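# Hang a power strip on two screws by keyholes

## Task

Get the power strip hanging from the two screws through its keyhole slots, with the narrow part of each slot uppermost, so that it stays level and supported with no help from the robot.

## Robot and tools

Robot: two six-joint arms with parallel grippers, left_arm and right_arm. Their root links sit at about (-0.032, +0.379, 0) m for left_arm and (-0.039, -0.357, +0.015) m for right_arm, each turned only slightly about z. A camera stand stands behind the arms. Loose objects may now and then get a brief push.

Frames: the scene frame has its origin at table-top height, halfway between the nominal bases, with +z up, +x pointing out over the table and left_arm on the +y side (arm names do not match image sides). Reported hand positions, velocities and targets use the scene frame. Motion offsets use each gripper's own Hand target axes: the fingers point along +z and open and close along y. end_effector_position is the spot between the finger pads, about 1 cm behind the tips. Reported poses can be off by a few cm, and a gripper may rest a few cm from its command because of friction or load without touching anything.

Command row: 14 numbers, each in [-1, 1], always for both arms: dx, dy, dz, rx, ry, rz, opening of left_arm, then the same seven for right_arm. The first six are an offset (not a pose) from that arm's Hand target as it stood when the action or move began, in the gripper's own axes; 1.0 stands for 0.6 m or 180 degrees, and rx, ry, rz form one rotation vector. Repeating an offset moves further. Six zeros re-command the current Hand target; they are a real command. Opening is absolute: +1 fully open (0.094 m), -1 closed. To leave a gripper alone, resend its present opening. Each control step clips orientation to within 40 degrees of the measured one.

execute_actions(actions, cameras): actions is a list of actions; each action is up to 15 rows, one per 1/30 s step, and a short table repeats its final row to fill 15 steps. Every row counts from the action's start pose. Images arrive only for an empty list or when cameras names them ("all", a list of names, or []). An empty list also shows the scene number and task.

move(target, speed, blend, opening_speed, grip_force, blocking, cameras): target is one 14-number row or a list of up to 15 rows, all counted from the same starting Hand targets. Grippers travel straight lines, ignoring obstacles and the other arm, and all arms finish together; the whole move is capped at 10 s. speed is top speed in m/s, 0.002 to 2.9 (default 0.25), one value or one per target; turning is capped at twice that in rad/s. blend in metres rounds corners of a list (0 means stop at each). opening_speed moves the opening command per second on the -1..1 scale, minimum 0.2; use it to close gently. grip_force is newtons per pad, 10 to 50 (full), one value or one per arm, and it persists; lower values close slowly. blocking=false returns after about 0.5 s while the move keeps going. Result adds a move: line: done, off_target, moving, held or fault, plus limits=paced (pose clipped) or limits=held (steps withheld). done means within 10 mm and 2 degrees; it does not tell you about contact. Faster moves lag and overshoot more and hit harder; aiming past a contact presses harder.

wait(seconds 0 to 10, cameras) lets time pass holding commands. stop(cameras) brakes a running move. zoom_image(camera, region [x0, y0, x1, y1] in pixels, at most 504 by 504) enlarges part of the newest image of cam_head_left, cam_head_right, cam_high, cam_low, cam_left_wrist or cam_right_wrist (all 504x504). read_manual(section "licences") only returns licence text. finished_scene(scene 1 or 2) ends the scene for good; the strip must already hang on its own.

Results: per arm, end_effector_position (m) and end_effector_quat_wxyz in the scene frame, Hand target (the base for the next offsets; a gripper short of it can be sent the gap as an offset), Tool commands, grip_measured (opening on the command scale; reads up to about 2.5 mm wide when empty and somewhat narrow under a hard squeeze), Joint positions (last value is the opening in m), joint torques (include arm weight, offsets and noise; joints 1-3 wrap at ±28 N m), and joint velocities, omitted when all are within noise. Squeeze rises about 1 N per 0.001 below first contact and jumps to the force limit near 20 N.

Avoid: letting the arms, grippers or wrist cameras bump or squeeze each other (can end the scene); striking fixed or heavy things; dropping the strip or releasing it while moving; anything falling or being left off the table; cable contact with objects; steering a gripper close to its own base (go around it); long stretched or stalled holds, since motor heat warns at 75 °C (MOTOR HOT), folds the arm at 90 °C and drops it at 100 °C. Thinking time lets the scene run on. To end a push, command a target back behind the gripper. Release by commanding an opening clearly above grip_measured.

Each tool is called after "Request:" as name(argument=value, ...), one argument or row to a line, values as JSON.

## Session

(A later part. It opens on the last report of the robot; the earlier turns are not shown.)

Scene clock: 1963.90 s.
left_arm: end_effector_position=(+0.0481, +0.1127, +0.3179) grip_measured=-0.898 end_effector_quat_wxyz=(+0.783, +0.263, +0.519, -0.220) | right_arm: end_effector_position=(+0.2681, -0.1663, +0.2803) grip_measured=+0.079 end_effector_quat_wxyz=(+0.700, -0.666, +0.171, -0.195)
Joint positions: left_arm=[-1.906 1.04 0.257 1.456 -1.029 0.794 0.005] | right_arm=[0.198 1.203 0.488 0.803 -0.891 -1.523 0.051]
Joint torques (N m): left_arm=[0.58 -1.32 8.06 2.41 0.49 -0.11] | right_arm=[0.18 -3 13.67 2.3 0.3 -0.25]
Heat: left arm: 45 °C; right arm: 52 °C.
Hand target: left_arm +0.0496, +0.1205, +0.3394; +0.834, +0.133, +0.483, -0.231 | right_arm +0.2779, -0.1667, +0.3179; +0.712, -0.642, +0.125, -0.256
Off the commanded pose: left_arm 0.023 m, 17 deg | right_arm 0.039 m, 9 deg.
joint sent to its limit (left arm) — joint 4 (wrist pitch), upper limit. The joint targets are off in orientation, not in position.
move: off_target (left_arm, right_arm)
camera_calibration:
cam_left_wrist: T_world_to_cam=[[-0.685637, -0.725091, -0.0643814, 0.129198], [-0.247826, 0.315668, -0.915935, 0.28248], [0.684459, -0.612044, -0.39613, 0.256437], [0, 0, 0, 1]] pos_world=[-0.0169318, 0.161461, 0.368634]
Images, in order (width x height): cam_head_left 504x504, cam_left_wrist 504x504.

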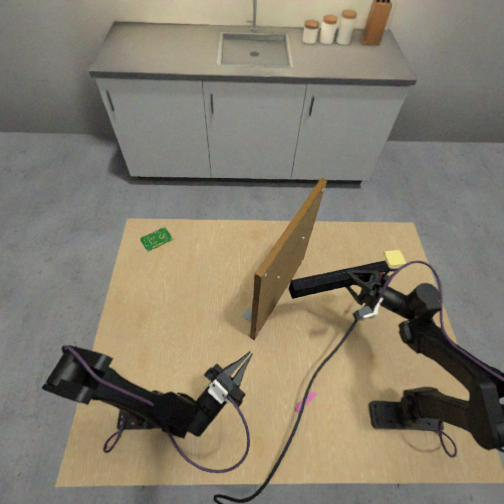

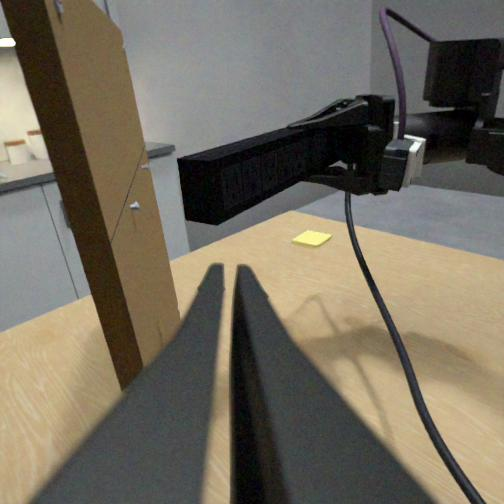

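Request:
move(
  target=[0,0,0,0,0,0,-0.9, 0.003,0.012,0.1,0,0,0,-0.6],
  speed=0.06,
)

Request:
move(
  target=[0,0,0,0,0,0,-0.9, 0.003,0.008,0.07,0,0,0,-0.6],
  speed=0.04,
  cameras=["cam_head_left","cam_left_wrist"],
)

Request:
zoom_image(
  camera="cam_head_left",
  region=[260, 200, 380, 320],
)

Scene clock: 1972.63 s.
left_arm: end_effector_position=(+0.0481, +0.1127, +0.3179) grip_measured=-0.898 end_effector_quat_wxyz=(+0.783, +0.263, +0.519, -0.220) | right_arm: end_effector_position=(+0.2938, -0.1174, +0.2777) grip_measured=+0.079 end_effector_quat_wxyz=(+0.695, -0.676, +0.161, -0.183)
Joint positions: left_arm=[-1.906 1.04 0.257 1.456 -1.029 0.794 0.005] | right_arm=[0.354 1.383 0.627 0.803 -0.768 -1.562 0.051]
Joint torques (N m): left_arm=[0.64 -1.03 8.27 2.38 0.59 -0.17] | right_arm=[0.77 -4.18 14.3 2.43 0.67 -0.32]
Heat: left arm: 45 °C; right arm: 52 °C.
Hand target: left_arm +0.0496, +0.1205, +0.3394; +0.834, +0.133, +0.483, -0.231 | right_arm +0.3112, -0.1163, +0.3196; +0.711, -0.642, +0.125, -0.256
Off the commanded pose: left_arm 0.023 m, 17 deg | right_arm 0.046 m, 10 deg.
joint sent to its limit (left arm) — joint 4 (wrist pitch), upper limit. The joint targets are off in orientation, not in position.
move: off_target (left_arm, right_arm)

Scene clock: 1974.17 s.
left_arm: end_effector_position=(+0.0481, +0.1127, +0.3179) grip_measured=-0.898 end_effector_quat_wxyz=(+0.783, +0.263, +0.519, -0.220) | right_arm: end_effector_position=(+0.3111, -0.0800, +0.2773) grip_measured=+0.079 end_effector_quat_wxyz=(+0.695, -0.681, +0.152, -0.170)
Joint positions: left_arm=[-1.906 1.04 0.257 1.456 -1.029 0.794 0.005] | right_arm=[0.445 1.513 0.749 0.797 -0.709 -1.57 0.051]
Joint torques (N m): left_arm=[0.75 -1.46 8.08 2.33 0.52 -0.14] | right_arm=[0.03 -5.41 14.61 2.48 0.89 -0.41]
Heat: left arm: 45 °C; right arm: 52 °C.
Hand target: left_arm +0.0496, +0.1205, +0.3394; +0.834, +0.133, +0.483, -0.231 | right_arm +0.3351, -0.0813, +0.3213; +0.712, -0.642, +0.125, -0.256
Off the commanded pose: left_arm 0.023 m, 17 deg | right_arm 0.050 m, 11 deg.
joint sent to its limit (left arm) — joint 4 (wrist pitch), upper limit. The joint targets are off in orientation, not in position.
move: off_target (left_arm, right_arm)
camera_calibration:
cam_left_wrist: T_world_to_cam=[[-0.685637, -0.725091, -0.0643814, 0.129198], [-0.247826, 0.315668, -0.915935, 0.28248], [0.684459, -0.612044, -0.39613, 0.256437], [0, 0, 0, 1]] pos_world=[-0.0169318, 0.161461, 0.368634]
Images, in order (width x height): cam_head_left 504x504, cam_left_wrist 504x504.

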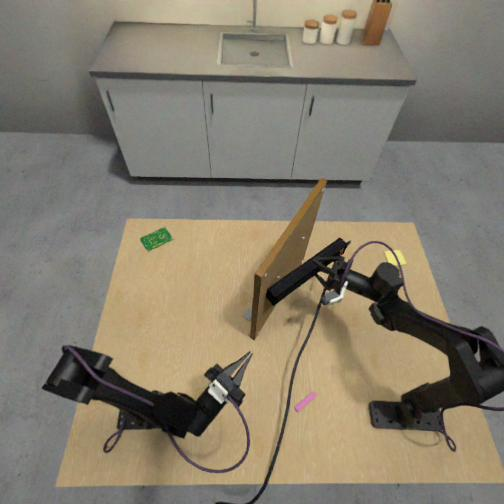

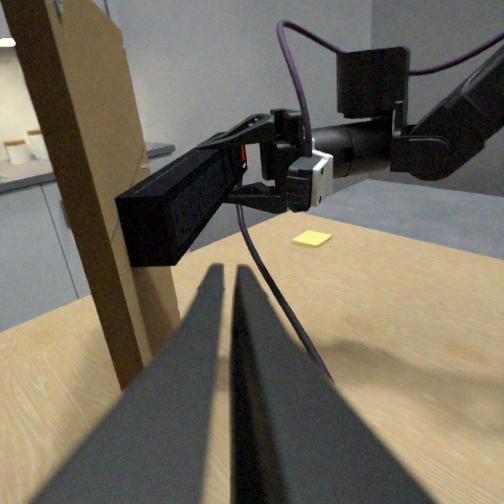

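Scaled by 4.200 from the camera's 504x504 image, which has a finer 720x720 frame.

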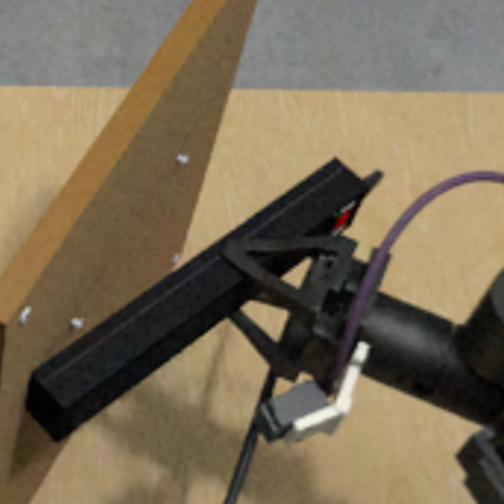

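Request:
move(
  target=[0,0,0,0,0,0,-0.9, 0.014,-0.002,0.05,0,0,0,-0.6],
  speed=0.04,
)

Request:
move(
  target=[0,0,0,0,0,0,-0.9, 0.01,0.0,0.03,0,0,0,-0.6],
  speed=0.04,
  cameras=["cam_head_left","cam_left_wrist"],
)

Request:
zoom_image(
  camera="cam_head_left",
  region=[260, 200, 360, 300],
)

Request:
zoom_image(
  camera="cam_left_wrist",
  region=[80, 110, 240, 270],
)

Scene clock: 1984.00 s.
left_arm: end_effector_position=(+0.0481, +0.1127, +0.3179) grip_measured=-0.898 end_effector_quat_wxyz=(+0.783, +0.263, +0.519, -0.220) | right_arm: end_effector_position=(+0.3322, -0.0578, +0.2838) grip_measured=+0.079 end_effector_quat_wxyz=(+0.694, -0.684, +0.144, -0.174)
Joint positions: left_arm=[-1.906 1.04 0.257 1.456 -1.029 0.794 0.005] | right_arm=[0.48 1.608 0.875 0.763 -0.68 -1.591 0.051]
Joint torques (N m): left_arm=[0.62 -1.25 8.32 2.36 0.59 -0.21] | right_arm=[-0.29 -6.38 14.68 2.48 0.91 -0.29]
Heat: left arm: 45 °C; right arm: 52 °C.
Hand target: left_arm +0.0496, +0.1205, +0.3394; +0.834, +0.133, +0.483, -0.231 | right_arm +0.3570, -0.0603, +0.3279; +0.711, -0.642, +0.125, -0.256
Off the commanded pose: left_arm 0.023 m, 17 deg | right_arm 0.051 m, 11 deg.
joint sent to its limit (left arm) — joint 4 (wrist pitch), upper limit. The joint targets are off in orientation, not in position.
move: off_target (left_arm, right_arm)

Scene clock: 1985.10 s.
left_arm: end_effector_position=(+0.0481, +0.1127, +0.3179) grip_measured=-0.898 end_effector_quat_wxyz=(+0.783, +0.263, +0.519, -0.220) | right_arm: end_effector_position=(+0.3443, -0.0463, +0.2843) grip_measured=+0.079 end_effector_quat_wxyz=(+0.691, -0.687, +0.145, -0.169)
Joint positions: left_arm=[-1.906 1.04 0.257 1.456 -1.029 0.794 0.005] | right_arm=[0.493 1.663 0.948 0.733 -0.672 -1.592 0.051]
Joint torques (N m): left_arm=[0.8 -1.07 8.21 2.37 0.53 -0.14] | right_arm=[-0.27 -6.84 14.99 2.56 0.97 -0.29]
Heat: left arm: 45 °C; right arm: 52 °C.
Hand target: left_arm +0.0496, +0.1205, +0.3394; +0.834, +0.133, +0.483, -0.231 | right_arm +0.3713, -0.0482, +0.3315; +0.711, -0.642, +0.125, -0.256
Off the commanded pose: left_arm 0.023 m, 17 deg | right_arm 0.054 m, 12 deg.
joint sent to its limit (left arm) — joint 4 (wrist pitch), upper limit. The joint targets are off in orientation, not in position.
move: off_target (left_arm, right_arm)
camera_calibration:
cam_left_wrist: T_world_to_cam=[[-0.685637, -0.725091, -0.0643814, 0.129198], [-0.247826, 0.315668, -0.915935, 0.28248], [0.684459, -0.612044, -0.39613, 0.256437], [0, 0, 0, 1]] pos_world=[-0.0169318, 0.161461, 0.368634]
Images, in order (width x height): cam_head_left 504x504, cam_left_wrist 504x504.

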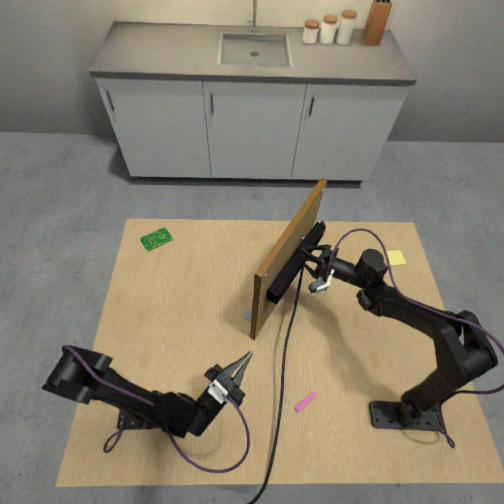

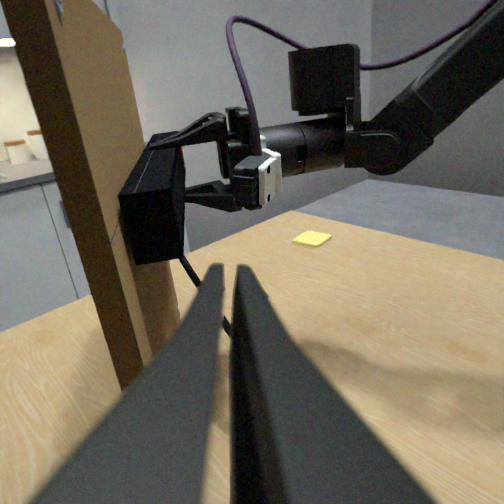

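Scaled by 5.040 from the camera's 504x504 image, which has a finer 720x720 frame.

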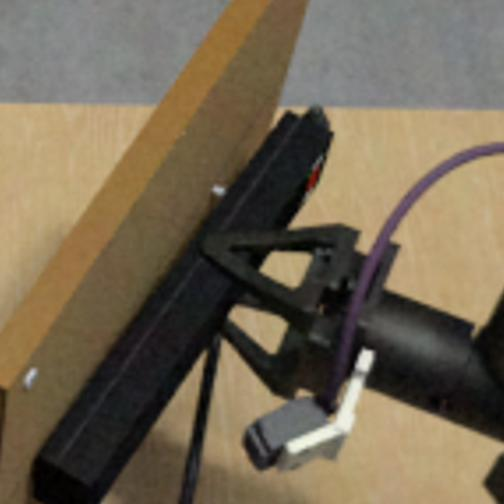

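Scaled by 3.150 from the camera's 504x504 image, which has a finer 720x720 frame.

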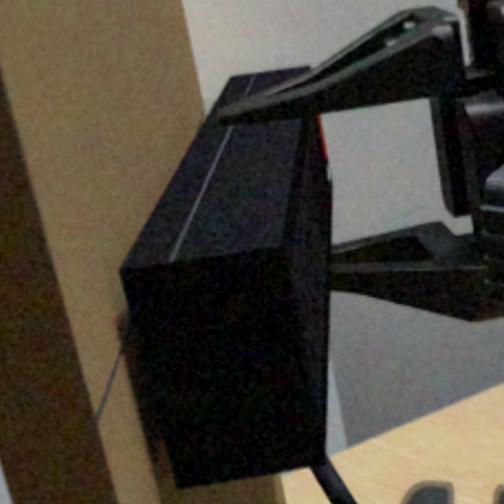

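Request:
move(
  target=[0,0,0,0,0,0,-0.9, 0.006,0.001,0.025,0,0,0,-0.6],
  speed=0.03,
)

Request:
move(
  target=[0,0,0,0,0,0,-0.9, 0.004,0.001,0.02,0,-0.01,0,-0.6],
  speed=0.03,
  cameras=["cam_head_left","cam_left_wrist"],
)

Request:
zoom_image(
  camera="cam_head_left",
  region=[260, 200, 360, 300],
)

Request:
zoom_image(
  camera="cam_left_wrist",
  region=[80, 110, 240, 270],
)

Scene clock: 1995.90 s.
left_arm: end_effector_position=(+0.0481, +0.1127, +0.3179) grip_measured=-0.898 end_effector_quat_wxyz=(+0.783, +0.263, +0.519, -0.220) | right_arm: end_effector_position=(+0.3470, -0.0409, +0.2844) grip_measured=+0.079 end_effector_quat_wxyz=(+0.690, -0.690, +0.142, -0.163)
Joint positions: left_arm=[-1.906 1.04 0.257 1.456 -1.029 0.794 0.005] | right_arm=[0.498 1.682 0.978 0.712 -0.681 -1.594 0.051]
Joint torques (N m): left_arm=[0.73 -1.25 8.18 2.33 0.55 -0.12] | right_arm=[0.49 -5.55 17.24 2.61 1.16 -0.28]
Heat: left arm: 45 °C; right arm: 52 °C.
Hand target: left_arm +0.0496, +0.1205, +0.3394; +0.834, +0.133, +0.483, -0.231 | right_arm +0.3819, -0.0372, +0.3336; +0.711, -0.642, +0.125, -0.256
Off the commanded pose: left_arm 0.023 m, 17 deg | right_arm 0.061 m, 12 deg.
joint sent to its limit (left arm) — joint 4 (wrist pitch), upper limit. The joint targets are off in orientation, not in position.
move: off_target (left_arm, right_arm)

Scene clock: 1997.13 s.
left_arm: end_effector_position=(+0.0481, +0.1127, +0.3179) grip_measured=-0.898 end_effector_quat_wxyz=(+0.783, +0.263, +0.519, -0.220) | right_arm: end_effector_position=(+0.3470, -0.0395, +0.2844) grip_measured=+0.079 end_effector_quat_wxyz=(+0.692, -0.697, +0.125, -0.144)
Joint positions: left_arm=[-1.906 1.04 0.257 1.456 -1.029 0.794 0.005] | right_arm=[0.481 1.703 1.012 0.687 -0.751 -1.601 0.051]
Joint torques (N m): left_arm=[0.64 -1.03 8.09 2.38 0.51 -0.07] | right_arm=[1.68 -4.59 19 2.63 1.51 -0.19]
Heat: left arm: 45 °C; right arm: 52 °C.
Hand target: left_arm +0.0496, +0.1205, +0.3394; +0.834, +0.133, +0.483, -0.231 | right_arm +0.3901, -0.0283, +0.3352; +0.713, -0.646, +0.113, -0.246
Off the commanded pose: left_arm 0.023 m, 17 deg | right_arm 0.067 m, 13 deg.
joint sent to its limit (left arm) — joint 4 (wrist pitch), upper limit. The joint targets are off in orientation, not in position.
move: off_target (left_arm, right_arm)
camera_calibration:
cam_left_wrist: T_world_to_cam=[[-0.685637, -0.725091, -0.0643814, 0.129198], [-0.247826, 0.315668, -0.915935, 0.28248], [0.684459, -0.612044, -0.39613, 0.256437], [0, 0, 0, 1]] pos_world=[-0.0169318, 0.161461, 0.368634]
Images, in order (width x height): cam_head_left 504x504, cam_left_wrist 504x504.

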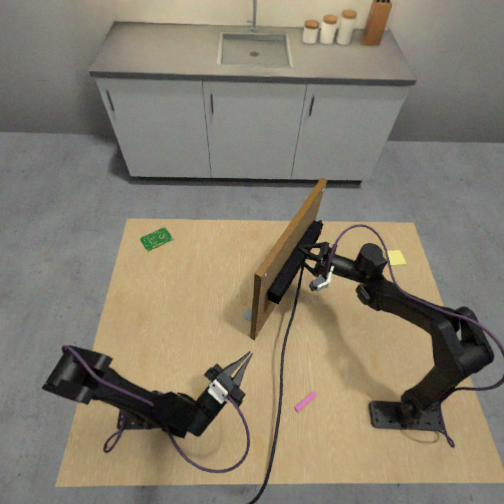

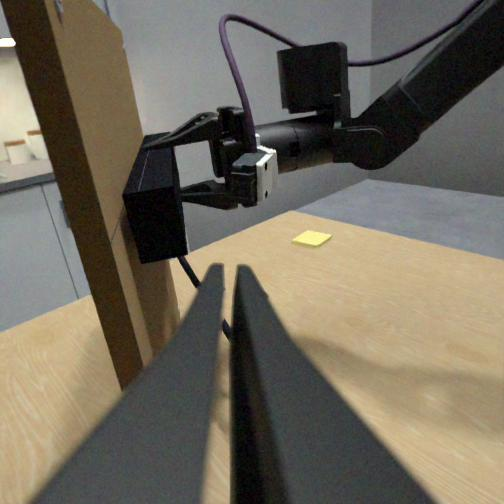

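Scaled by 5.040 from the camera's 504x504 image, which has a finer 720x720 frame.

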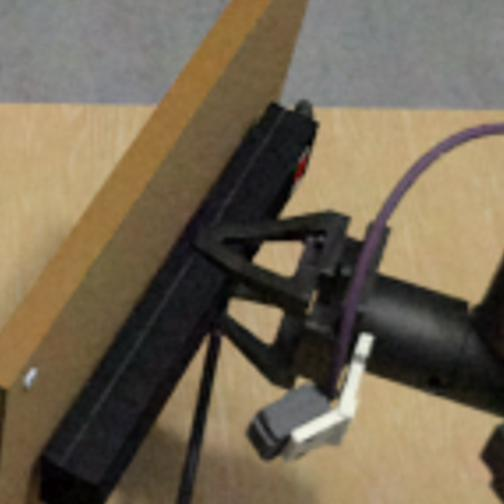

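Scaled by 3.150 from the camera's 504x504 image, which has a finer 720x720 frame.

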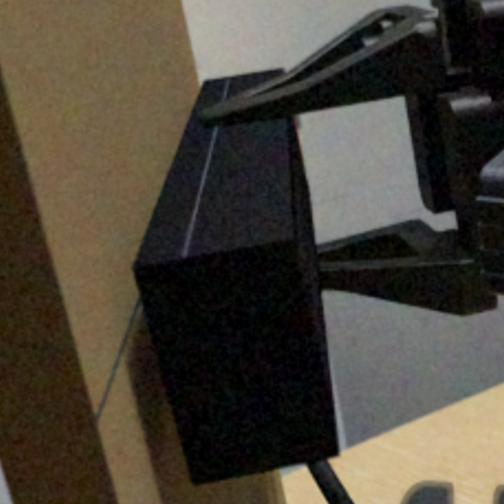

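Request:
move(
  target=[
    [0,0,0,0,0,0,-0.9, 0.03,0,-0.02,0,0.01,0,-0.6],
    [0,0,0,0,0,0,-0.9, 0.06,0.0,-0.02,0,0.01,0,-0.6],
  ],
  speed=0.03,
)

Request:
move(
  target=[
    [0,0,0,0,0,0,-0.9, 0.03,0.006,0,0,0,0,-0.6],
  ],
  speed=0.03,
)

Request:
move(
  target=[
    [0,0,0,0,0,0,-0.9, 0.03,0.006,0,0,0,0,-0.6],
  ],
  speed=0.03,
  cameras=["cam_head_left","cam_left_wrist"],
)

Request:
zoom_image(
  camera="cam_head_left",
  region=[260, 200, 360, 300],
)

Request:
zoom_image(
  camera="cam_left_wrist",
  region=[80, 110, 240, 270],
)

Scene clock: 2025.63 s.
left_arm: end_effector_position=(+0.0481, +0.1127, +0.3179) grip_measured=-0.898 end_effector_quat_wxyz=(+0.783, +0.263, +0.519, -0.220) | right_arm: end_effector_position=(+0.3553, -0.0444, +0.2847) grip_measured=+0.079 end_effector_quat_wxyz=(+0.694, -0.699, +0.114, -0.128)
Joint positions: left_arm=[-1.906 1.04 0.257 1.456 -1.029 0.794 0.005] | right_arm=[0.446 1.738 1.057 0.675 -0.823 -1.595 0.051]
Joint torques (N m): left_arm=[0.64 -1.29 8.17 2.36 0.52 -0.12] | right_arm=[-3.47 -6.6 17.58 2.68 1.71 -0.09]
Heat: left arm: 45 °C; right arm: 52 °C.
Hand target: left_arm +0.0496, +0.1205, +0.3394; +0.834, +0.133, +0.483, -0.231 | right_arm +0.4151, -0.0566, +0.3390; +0.711, -0.642, +0.125, -0.256
Off the commanded pose: left_arm 0.023 m, 17 deg | right_arm 0.082 m, 16 deg.
joint sent to its limit (left arm) — joint 4 (wrist pitch), upper limit. The joint targets are off in orientation, not in position.
move: off_target (left_arm, right_arm)

Scene clock: 2027.07 s.
left_arm: end_effector_position=(+0.0481, +0.1127, +0.3179) grip_measured=-0.898 end_effector_quat_wxyz=(+0.783, +0.263, +0.519, -0.220) | right_arm: end_effector_position=(+0.3567, -0.0454, +0.2840) grip_measured=+0.079 end_effector_quat_wxyz=(+0.698, -0.702, +0.096, -0.109)
Joint positions: left_arm=[-1.906 1.04 0.257 1.456 -1.029 0.794 0.005] | right_arm=[0.425 1.769 1.09 0.673 -0.898 -1.594 0.051]
Joint torques (N m): left_arm=[0.51 -1.2 8.44 2.35 0.54 -0.15] | right_arm=[-5.63 -7.13 17.33 2.66 2.03 -0.03]
Heat: left arm: 45 °C; right arm: 53 °C.
Hand target: left_arm +0.0496, +0.1205, +0.3394; +0.834, +0.133, +0.483, -0.231 | right_arm +0.4308, -0.0658, +0.3384; +0.711, -0.642, +0.125, -0.256
Off the commanded pose: left_arm 0.023 m, 17 deg | right_arm 0.094 m, 19 deg.
joint sent to its limit (left arm) — joint 4 (wrist pitch), upper limit. The joint targets are off in orientation, not in position.
move: off_target (left_arm, right_arm)

Scene clock: 2028.63 s.
left_arm: end_effector_position=(+0.0481, +0.1127, +0.3179) grip_measured=-0.898 end_effector_quat_wxyz=(+0.783, +0.263, +0.519, -0.220) | right_arm: end_effector_position=(+0.3576, -0.0461, +0.2833) grip_measured=+0.079 end_effector_quat_wxyz=(+0.701, -0.703, +0.079, -0.090)
Joint positions: left_arm=[-1.906 1.04 0.257 1.456 -1.029 0.794 0.005] | right_arm=[0.407 1.799 1.123 0.673 -0.967 -1.588 0.051]
Joint torques (N m): left_arm=[0.91 -1.22 8.14 2.33 0.5 -0.12] | right_arm=[-8.02 -7.62 17.2 2.63 2.26 0]
Heat: left arm: 45 °C; right arm: 53 °C.
Hand target: left_arm +0.0496, +0.1205, +0.3394; +0.834, +0.133, +0.483, -0.231 | right_arm +0.4467, -0.0751, +0.3375; +0.711, -0.642, +0.125, -0.256
Off the commanded pose: left_arm 0.023 m, 17 deg | right_arm 0.108 m, 21 deg.
joint sent to its limit (left arm) — joint 4 (wrist pitch), upper limit. The joint targets are off in orientation, not in position.
move: off_target (left_arm, right_arm)
camera_calibration:
cam_left_wrist: T_world_to_cam=[[-0.685637, -0.725091, -0.0643814, 0.129198], [-0.247826, 0.315668, -0.915935, 0.28248], [0.684459, -0.612044, -0.39613, 0.256437], [0, 0, 0, 1]] pos_world=[-0.0169318, 0.161461, 0.368634]
Images, in order (width x height): cam_head_left 504x504, cam_left_wrist 504x504.

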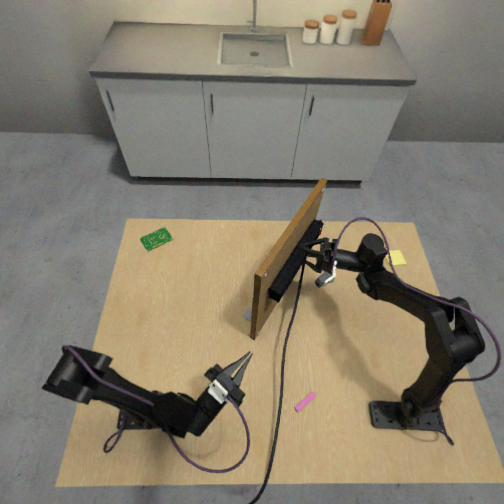

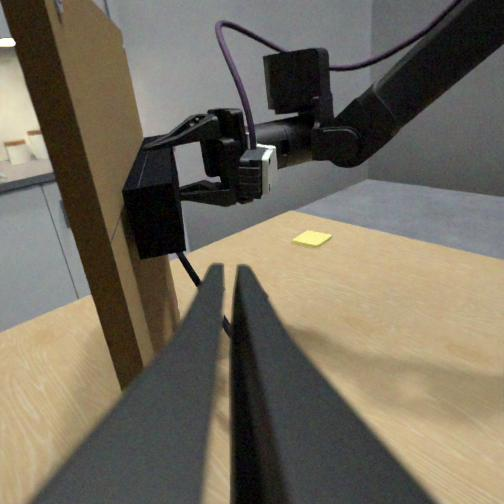

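Scaled by 5.040 from the camera's 504x504 image, which has a finer 720x720 frame.

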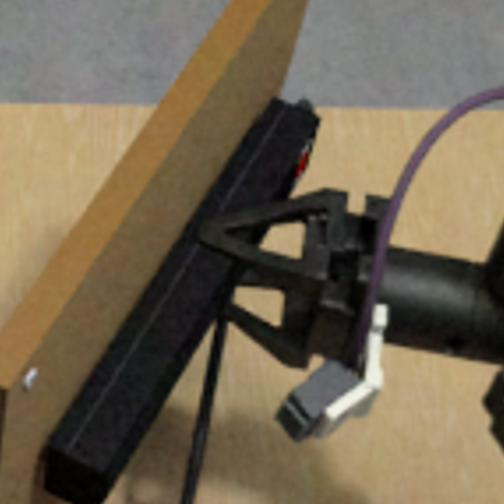

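Scaled by 3.150 from the camera's 504x504 image, which has a finer 720x720 frame.

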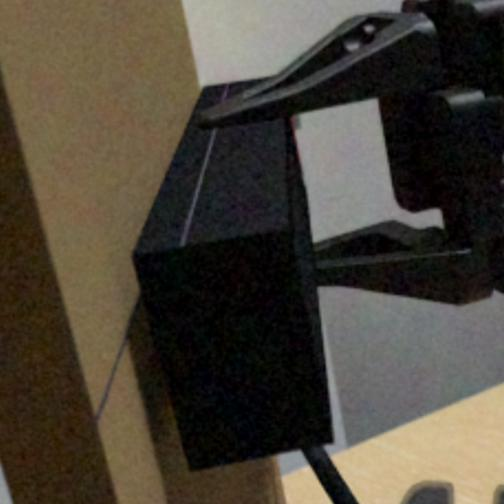

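Request:
move(
  target=[
    [0,0,0,0,0,0,-0.9, -0.07,0,0.03,0,0.0,-0.02,-0.6],
  ],
  speed=0.05,
)

Request:
move(
  target=[
    [0,0,0,0,0,0,-0.9, -0.01,0.005,0.03,0,0.0,-0.02,-0.6],
  ],
  speed=0.05,
  cameras=["cam_head_left","cam_left_wrist"],
)

Request:
zoom_image(
  camera="cam_head_left",
  region=[260, 200, 360, 300],
)

Request:
zoom_image(
  camera="cam_left_wrist",
  region=[80, 110, 240, 270],
)

Scene clock: 2044.33 s.
left_arm: end_effector_position=(+0.0481, +0.1127, +0.3179) grip_measured=-0.898 end_effector_quat_wxyz=(+0.783, +0.263, +0.519, -0.220) | right_arm: end_effector_position=(+0.3559, -0.0423, +0.2820) grip_measured=+0.079 end_effector_quat_wxyz=(+0.699, -0.705, +0.076, -0.091)
Joint positions: left_arm=[-1.906 1.04 0.257 1.456 -1.029 0.794 0.005] | right_arm=[0.418 1.799 1.123 0.665 -0.958 -1.602 0.051]
Joint torques (N m): left_arm=[0.79 -1.02 8.24 2.34 0.54 -0.12] | right_arm=[1.14 -9.14 15.35 2.51 2.99 -0.56]
Heat: left arm: 45 °C; right arm: 56 °C.
Hand target: left_arm +0.0496, +0.1205, +0.3394; +0.834, +0.133, +0.483, -0.231 | right_arm +0.4207, -0.0378, +0.3337; +0.703, -0.646, +0.105, -0.279
Off the commanded pose: left_arm 0.023 m, 17 deg | right_arm 0.083 m, 23 deg.
joint sent to its limit (left arm) — joint 4 (wrist pitch), upper limit. The joint targets are off in orientation, not in position.
move: off_target (left_arm, right_arm)

Scene clock: 2045.60 s.
left_arm: end_effector_position=(+0.0481, +0.1127, +0.3179) grip_measured=-0.898 end_effector_quat_wxyz=(+0.783, +0.263, +0.519, -0.220) | right_arm: end_effector_position=(+0.3558, -0.0415, +0.2816) grip_measured=+0.079 end_effector_quat_wxyz=(+0.692, -0.710, +0.079, -0.098)
Joint positions: left_arm=[-1.906 1.04 0.257 1.456 -1.029 0.794 0.005] | right_arm=[0.424 1.786 1.126 0.624 -0.939 -1.631 0.051]
Joint torques (N m): left_arm=[0.59 -1.37 8.29 2.37 0.56 -0.17] | right_arm=[3.96 -6.09 18.54 2.73 3.06 -0.93]
Heat: left arm: 45 °C; right arm: 56 °C.
Hand target: left_arm +0.0496, +0.1205, +0.3394; +0.834, +0.133, +0.483, -0.231 | right_arm +0.4256, -0.0193, +0.3321; +0.694, -0.649, +0.084, -0.301
Off the commanded pose: left_arm 0.023 m, 17 deg | right_arm 0.089 m, 24 deg.
joint sent to its limit (left arm) — joint 4 (wrist pitch), upper limit. The joint targets are off in orientation, not in position.
move: off_target (left_arm, right_arm)
camera_calibration:
cam_left_wrist: T_world_to_cam=[[-0.685637, -0.725091, -0.0643814, 0.129198], [-0.247826, 0.315668, -0.915935, 0.28248], [0.684459, -0.612044, -0.39613, 0.256437], [0, 0, 0, 1]] pos_world=[-0.0169318, 0.161461, 0.368634]
Images, in order (width x height): cam_head_left 504x504, cam_left_wrist 504x504.

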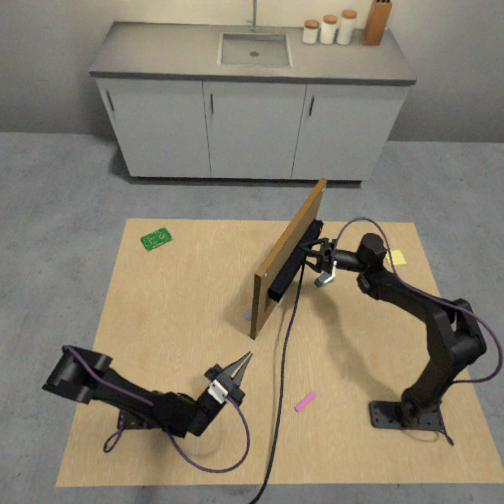

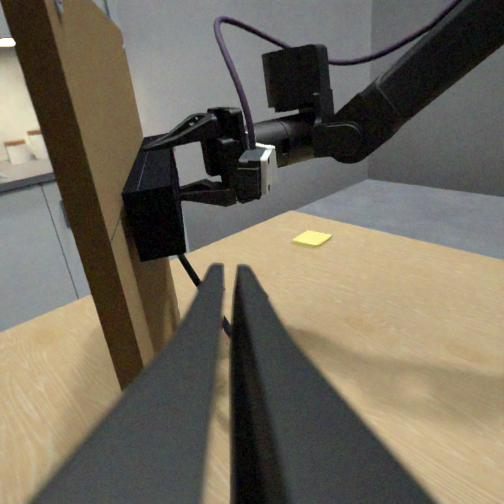

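Scaled by 5.040 from the camera's 504x504 image, which has a finer 720x720 frame.

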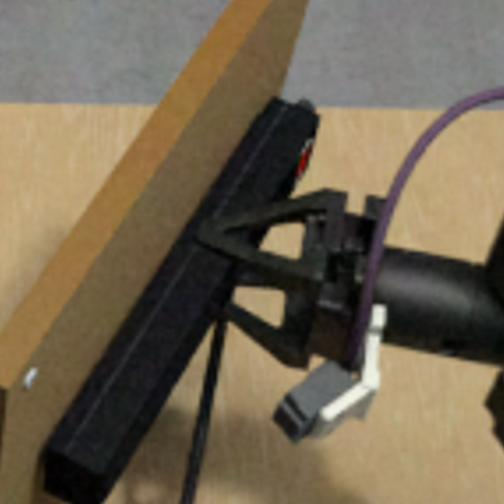

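Scaled by 3.150 from the camera's 504x504 image, which has a finer 720x720 frame.

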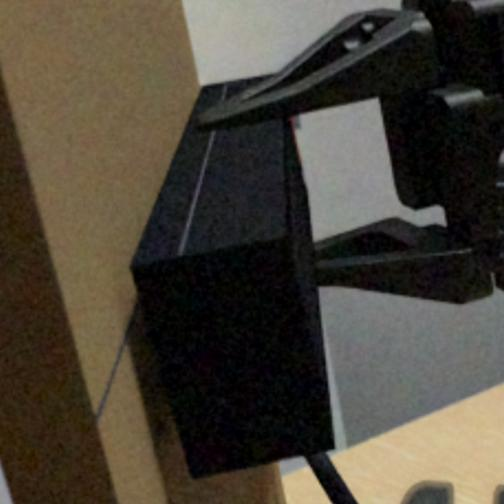

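Request:
move(
  target=[
    [0,0,0,0,0,0,-0.9, -0.02,0.04,-0.02,0,0.0,0.0,-0.6],
  ],
  speed=0.04,
)

Request:
move(
  target=[
    [0,0,0,0,0,0,-0.9, -0.01,0.03,0,0,0.0,0.0,-0.6],
  ],
  speed=0.04,
  cameras=["cam_head_left","cam_left_wrist"],
)

Request:
zoom_image(
  camera="cam_head_left",
  region=[260, 200, 360, 300],
)

Request:
zoom_image(
  camera="cam_left_wrist",
  region=[80, 110, 240, 270],
)

Scene clock: 2058.60 s.
left_arm: end_effector_position=(+0.0481, +0.1127, +0.3179) grip_measured=-0.898 end_effector_quat_wxyz=(+0.783, +0.263, +0.519, -0.220) | right_arm: end_effector_position=(+0.3556, -0.0414, +0.2812) grip_measured=+0.079 end_effector_quat_wxyz=(+0.691, -0.712, +0.076, -0.101)
Joint positions: left_arm=[-1.906 1.04 0.257 1.456 -1.029 0.794 0.005] | right_arm=[0.424 1.785 1.126 0.618 -0.937 -1.643 0.051]
Joint torques (N m): left_arm=[0.79 -0.9 8.28 2.34 0.54 -0.15] | right_arm=[3.84 -4.01 13.45 3.04 2.93 -1.1]
Heat: left arm: 45 °C; right arm: 56 °C.
Hand target: left_arm +0.0496, +0.1205, +0.3394; +0.834, +0.133, +0.483, -0.231 | right_arm +0.4173, -0.0238, +0.3043; +0.694, -0.649, +0.084, -0.300
Off the commanded pose: left_arm 0.023 m, 17 deg | right_arm 0.068 m, 24 deg.
joint sent to its limit (left arm) — joint 4 (wrist pitch), upper limit. The joint targets are off in orientation, not in position.
move: off_target (left_arm, right_arm)

Scene clock: 2060.37 s.
left_arm: end_effector_position=(+0.0481, +0.1127, +0.3179) grip_measured=-0.898 end_effector_quat_wxyz=(+0.783, +0.263, +0.519, -0.220) | right_arm: end_effector_position=(+0.3559, -0.0401, +0.2799) grip_measured=+0.079 end_effector_quat_wxyz=(+0.702, -0.702, +0.054, -0.106)
Joint positions: left_arm=[-1.906 1.04 0.257 1.456 -1.029 0.794 0.005] | right_arm=[0.42 1.819 1.119 0.715 -0.967 -1.631 0.051]
Joint torques (N m): left_arm=[0.8 -1.32 8.25 2.33 0.56 -0.11] | right_arm=[4.31 -3.3 11.62 2.67 3.17 -1.26]
Heat: left arm: 45 °C; right arm: 56 °C.
Hand target: left_arm +0.0496, +0.1205, +0.3394; +0.834, +0.133, +0.483, -0.231 | right_arm +0.4179, -0.0210, +0.2856; +0.694, -0.649, +0.084, -0.301
Off the commanded pose: left_arm 0.023 m, 17 deg | right_arm 0.065 m, 23 deg.
joint sent to its limit (left arm) — joint 4 (wrist pitch), upper limit. The joint targets are off in orientation, not in position.
move: off_target (left_arm, right_arm)
camera_calibration:
cam_left_wrist: T_world_to_cam=[[-0.685637, -0.725091, -0.0643814, 0.129198], [-0.247826, 0.315668, -0.915935, 0.28248], [0.684459, -0.612044, -0.39613, 0.256437], [0, 0, 0, 1]] pos_world=[-0.0169318, 0.161461, 0.368634]
Images, in order (width x height): cam_head_left 504x504, cam_left_wrist 504x504.

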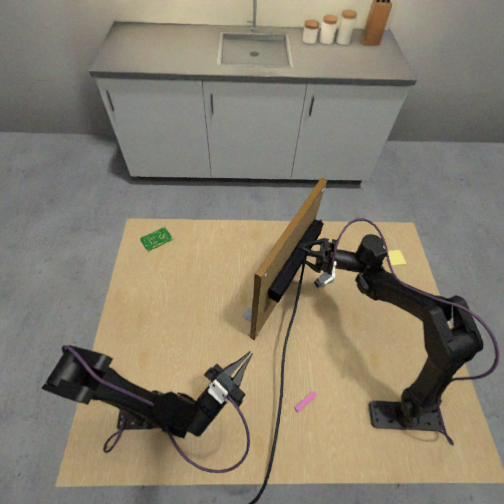

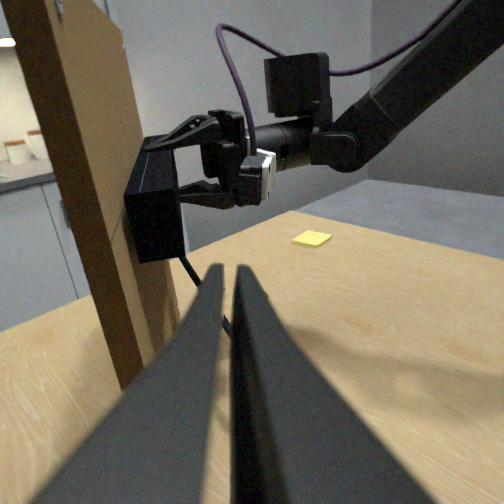

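Scaled by 5.040 from the camera's 504x504 image, which has a finer 720x720 frame.

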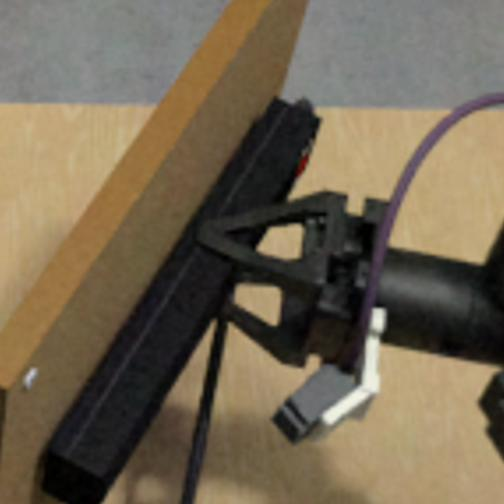

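Scaled by 3.150 from the camera's 504x504 image, which has a finer 720x720 frame.

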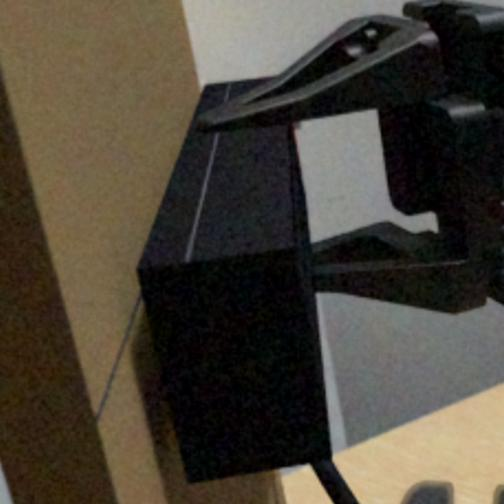

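Request:
move(
  target=[
    [0,0,0,0,0,0,-0.9, -0.03,-0.05,-0.1,0,-0.02,0.04,-0.6],
  ],
  speed=0.06,
  cameras=["cam_head_left","cam_left_wrist"],
)

Request:
zoom_image(
  camera="cam_head_left",
  region=[260, 200, 360, 300],
)

Request:
zoom_image(
  camera="cam_left_wrist",
  region=[80, 110, 240, 270],
)

Scene clock: 2086.67 s.
left_arm: end_effector_position=(+0.0481, +0.1127, +0.3179) grip_measured=-0.898 end_effector_quat_wxyz=(+0.783, +0.263, +0.519, -0.220) | right_arm: end_effector_position=(+0.3497, -0.0497, +0.2754) grip_measured=+0.079 end_effector_quat_wxyz=(+0.711, -0.678, +0.112, -0.149)
Joint positions: left_arm=[-1.906 1.04 0.257 1.456 -1.029 0.794 0.005] | right_arm=[0.448 1.753 0.955 0.878 -0.793 -1.556 0.051]
Joint torques (N m): left_arm=[0.9 -1.28 8.29 2.31 0.56 -0.09] | right_arm=[-0.94 -10.67 7.51 2.13 1.05 -0.58]
Heat: left arm: 45 °C; right arm: 57 °C.
Hand target: left_arm +0.0496, +0.1205, +0.3394; +0.834, +0.133, +0.483, -0.231 | right_arm +0.3639, -0.0619, +0.3005; +0.714, -0.651, +0.103, -0.236
Off the commanded pose: left_arm 0.023 m, 17 deg | right_arm 0.031 m, 10 deg.
joint sent to its limit (left arm) — joint 4 (wrist pitch), upper limit. The joint targets are off in orientation, not in position.
move: off_target (left_arm, right_arm)
camera_calibration:
cam_left_wrist: T_world_to_cam=[[-0.685637, -0.725091, -0.0643814, 0.129198], [-0.247826, 0.315668, -0.915935, 0.28248], [0.684459, -0.612044, -0.39613, 0.256437], [0, 0, 0, 1]] pos_world=[-0.0169318, 0.161461, 0.368634]
Images, in order (width x height): cam_head_left 504x504, cam_left_wrist 504x504.

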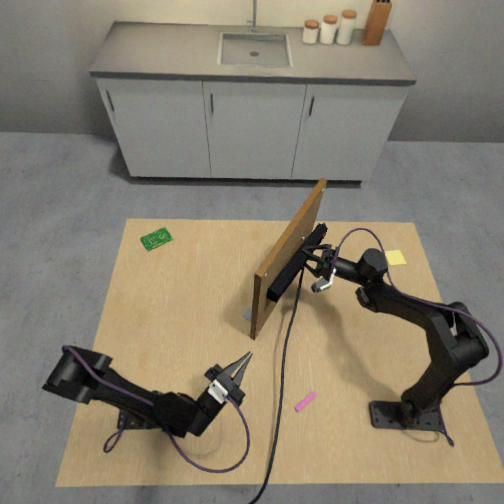

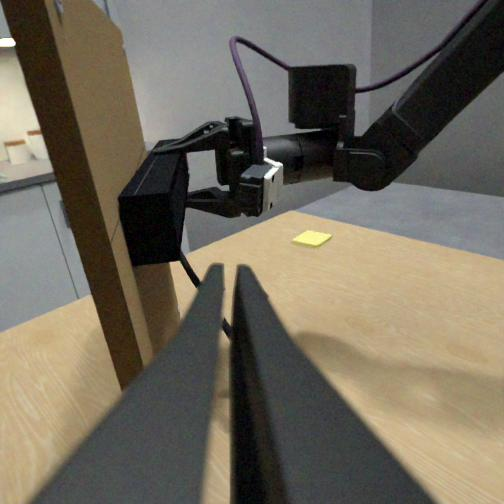

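Scaled by 5.040 from the camera's 504x504 image, which has a finer 720x720 frame.

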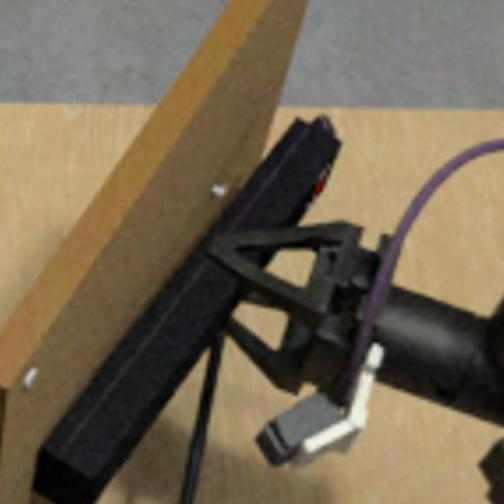

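Scaled by 3.150 from the camera's 504x504 image, which has a finer 720x720 frame.

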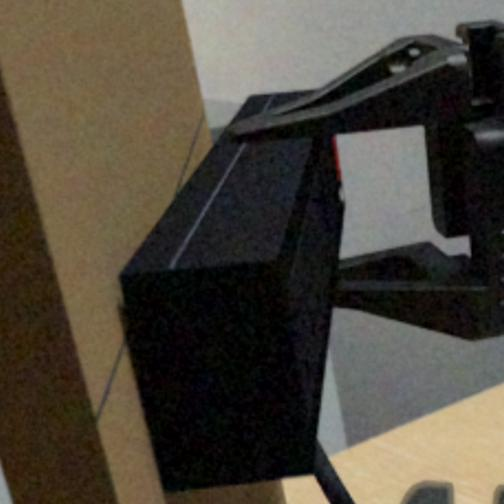

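Request:
move(
  target=[
    [0,0,0,0,0,0,-0.9, 0,-0.04,0,0,0,0,-0.6],
  ],
  speed=0.06,
  cameras=["cam_head_left","cam_left_wrist"],
)

Request:
zoom_image(
  camera="cam_head_left",
  region=[260, 200, 360, 300],
)

Request:
zoom_image(
  camera="cam_left_wrist",
  region=[80, 110, 240, 270],
)

Scene clock: 2100.67 s.
left_arm: end_effector_position=(+0.0481, +0.1127, +0.3179) grip_measured=-0.898 end_effector_quat_wxyz=(+0.783, +0.263, +0.519, -0.220) | right_arm: end_effector_position=(+0.3476, -0.0527, +0.2770) grip_measured=+0.079 end_effector_quat_wxyz=(+0.699, -0.688, +0.129, -0.149)
Joint positions: left_arm=[-1.906 1.04 0.257 1.456 -1.029 0.794 0.005] | right_arm=[0.451 1.705 0.953 0.782 -0.767 -1.576 0.051]
Joint torques (N m): left_arm=[0.81 -1.33 8.35 2.3 0.59 -0.13] | right_arm=[-0.75 -12.22 10.32 2.26 0.82 -0.4]
Heat: left arm: 45 °C; right arm: 56 °C.
Hand target: left_arm +0.0496, +0.1205, +0.3394; +0.834, +0.133, +0.483, -0.231 | right_arm +0.3590, -0.0629, +0.3239; +0.714, -0.651, +0.103, -0.236
Off the commanded pose: left_arm 0.023 m, 17 deg | right_arm 0.049 m, 11 deg.
joint sent to its limit (left arm) — joint 4 (wrist pitch), upper limit. The joint targets are off in orientation, not in position.
move: off_target (left_arm, right_arm)
camera_calibration:
cam_left_wrist: T_world_to_cam=[[-0.685637, -0.725091, -0.0643814, 0.129198], [-0.247826, 0.315668, -0.915935, 0.28248], [0.684459, -0.612044, -0.39613, 0.256437], [0, 0, 0, 1]] pos_world=[-0.0169318, 0.161461, 0.368634]
Images, in order (width x height): cam_head_left 504x504, cam_left_wrist 504x504.

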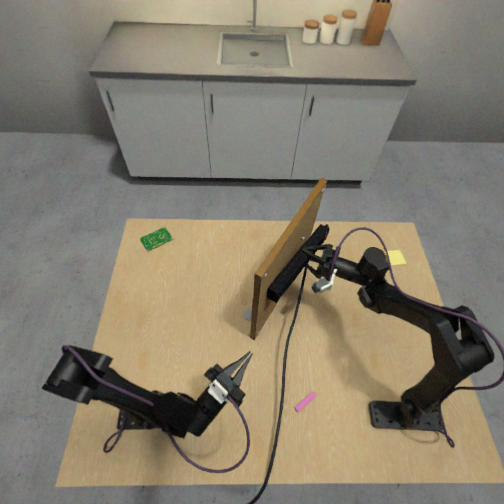

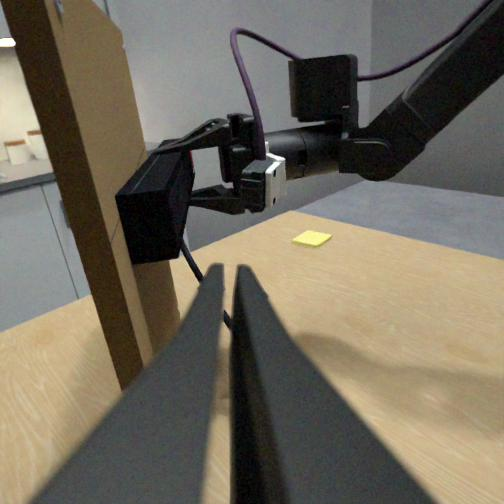

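Scaled by 5.040 from the camera's 504x504 image, which has a finer 720x720 frame.

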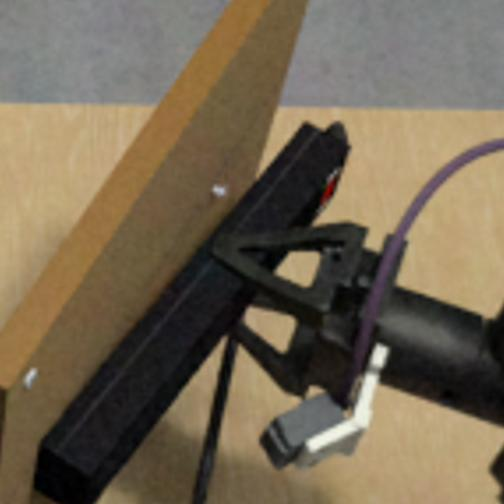

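Scaled by 3.150 from the camera's 504x504 image, which has a finer 720x720 frame.

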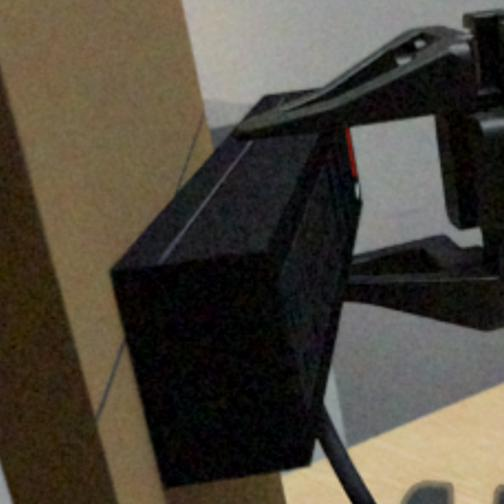

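Request:
move(
  target=[
    [0,0,0,0,0,0,-0.9, 0.006,0.02,0.07,0,0,0,-0.6],
  ],
  speed=0.05,
  cameras=["cam_head_left","cam_left_wrist"],
)

Request:
zoom_image(
  camera="cam_head_left",
  region=[260, 200, 360, 300],
)

Request:
zoom_image(
  camera="cam_left_wrist",
  region=[80, 110, 240, 270],
)

Scene clock: 2110.00 s.
left_arm: end_effector_position=(+0.0481, +0.1127, +0.3179) grip_measured=-0.898 end_effector_quat_wxyz=(+0.783, +0.263, +0.519, -0.220) | right_arm: end_effector_position=(+0.3543, -0.0378, +0.2798) grip_measured=+0.079 end_effector_quat_wxyz=(+0.698, -0.688, +0.124, -0.154)
Joint positions: left_arm=[-1.906 1.04 0.257 1.456 -1.029 0.794 0.005] | right_arm=[0.482 1.743 1.01 0.763 -0.736 -1.591 0.051]
Joint torques (N m): left_arm=[0.57 -1.26 8.28 2.38 0.54 -0.19] | right_arm=[1.88 -5.23 16.98 2.39 1.13 -0.35]
Heat: left arm: 45 °C; right arm: 55 °C.
Hand target: left_arm +0.0496, +0.1205, +0.3394; +0.834, +0.133, +0.483, -0.231 | right_arm +0.3836, -0.0271, +0.3184; +0.714, -0.651, +0.103, -0.236
Off the commanded pose: left_arm 0.023 m, 17 deg | right_arm 0.050 m, 11 deg.
joint sent to its limit (left arm) — joint 4 (wrist pitch), upper limit. The joint targets are off in orientation, not in position.
move: off_target (left_arm, right_arm)
camera_calibration:
cam_left_wrist: T_world_to_cam=[[-0.685637, -0.725091, -0.0643814, 0.129198], [-0.247826, 0.315668, -0.915935, 0.28248], [0.684459, -0.612044, -0.39613, 0.256437], [0, 0, 0, 1]] pos_world=[-0.0169318, 0.161461, 0.368634]
Images, in order (width x height): cam_head_left 504x504, cam_left_wrist 504x504.

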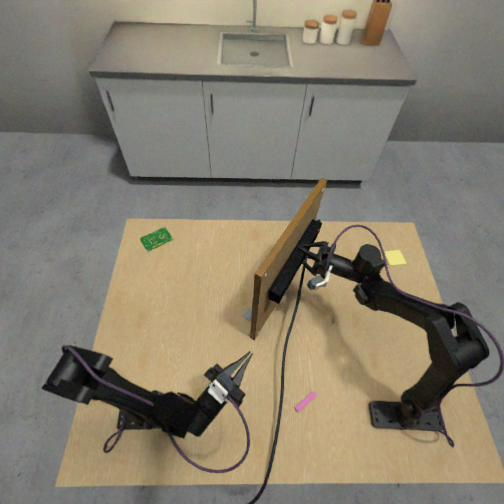

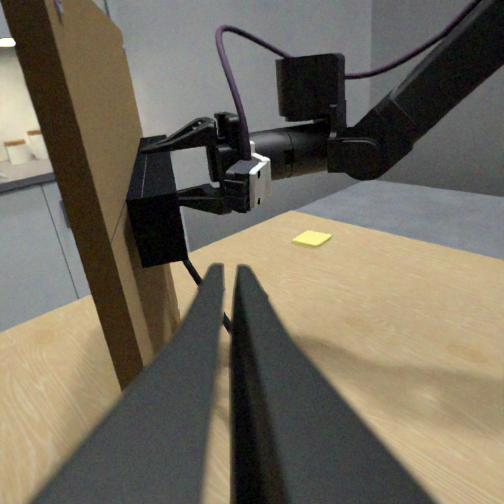

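Scaled by 5.040 from the camera's 504x504 image, which has a finer 720x720 frame.

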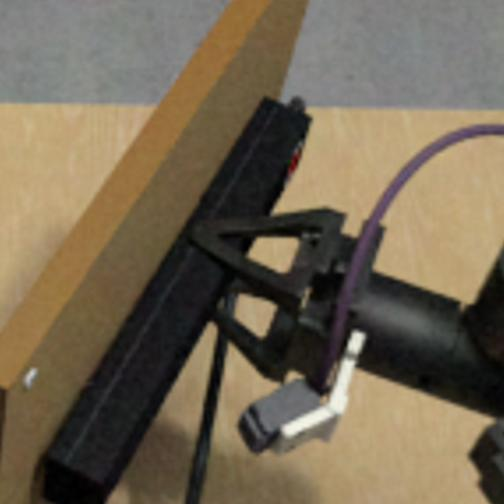

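Scaled by 3.150 from the camera's 504x504 image, which has a finer 720x720 frame.

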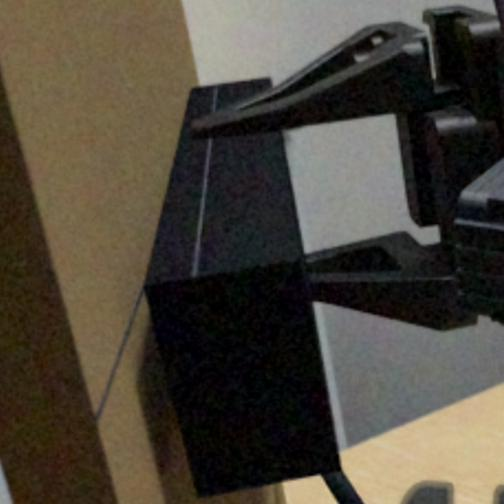

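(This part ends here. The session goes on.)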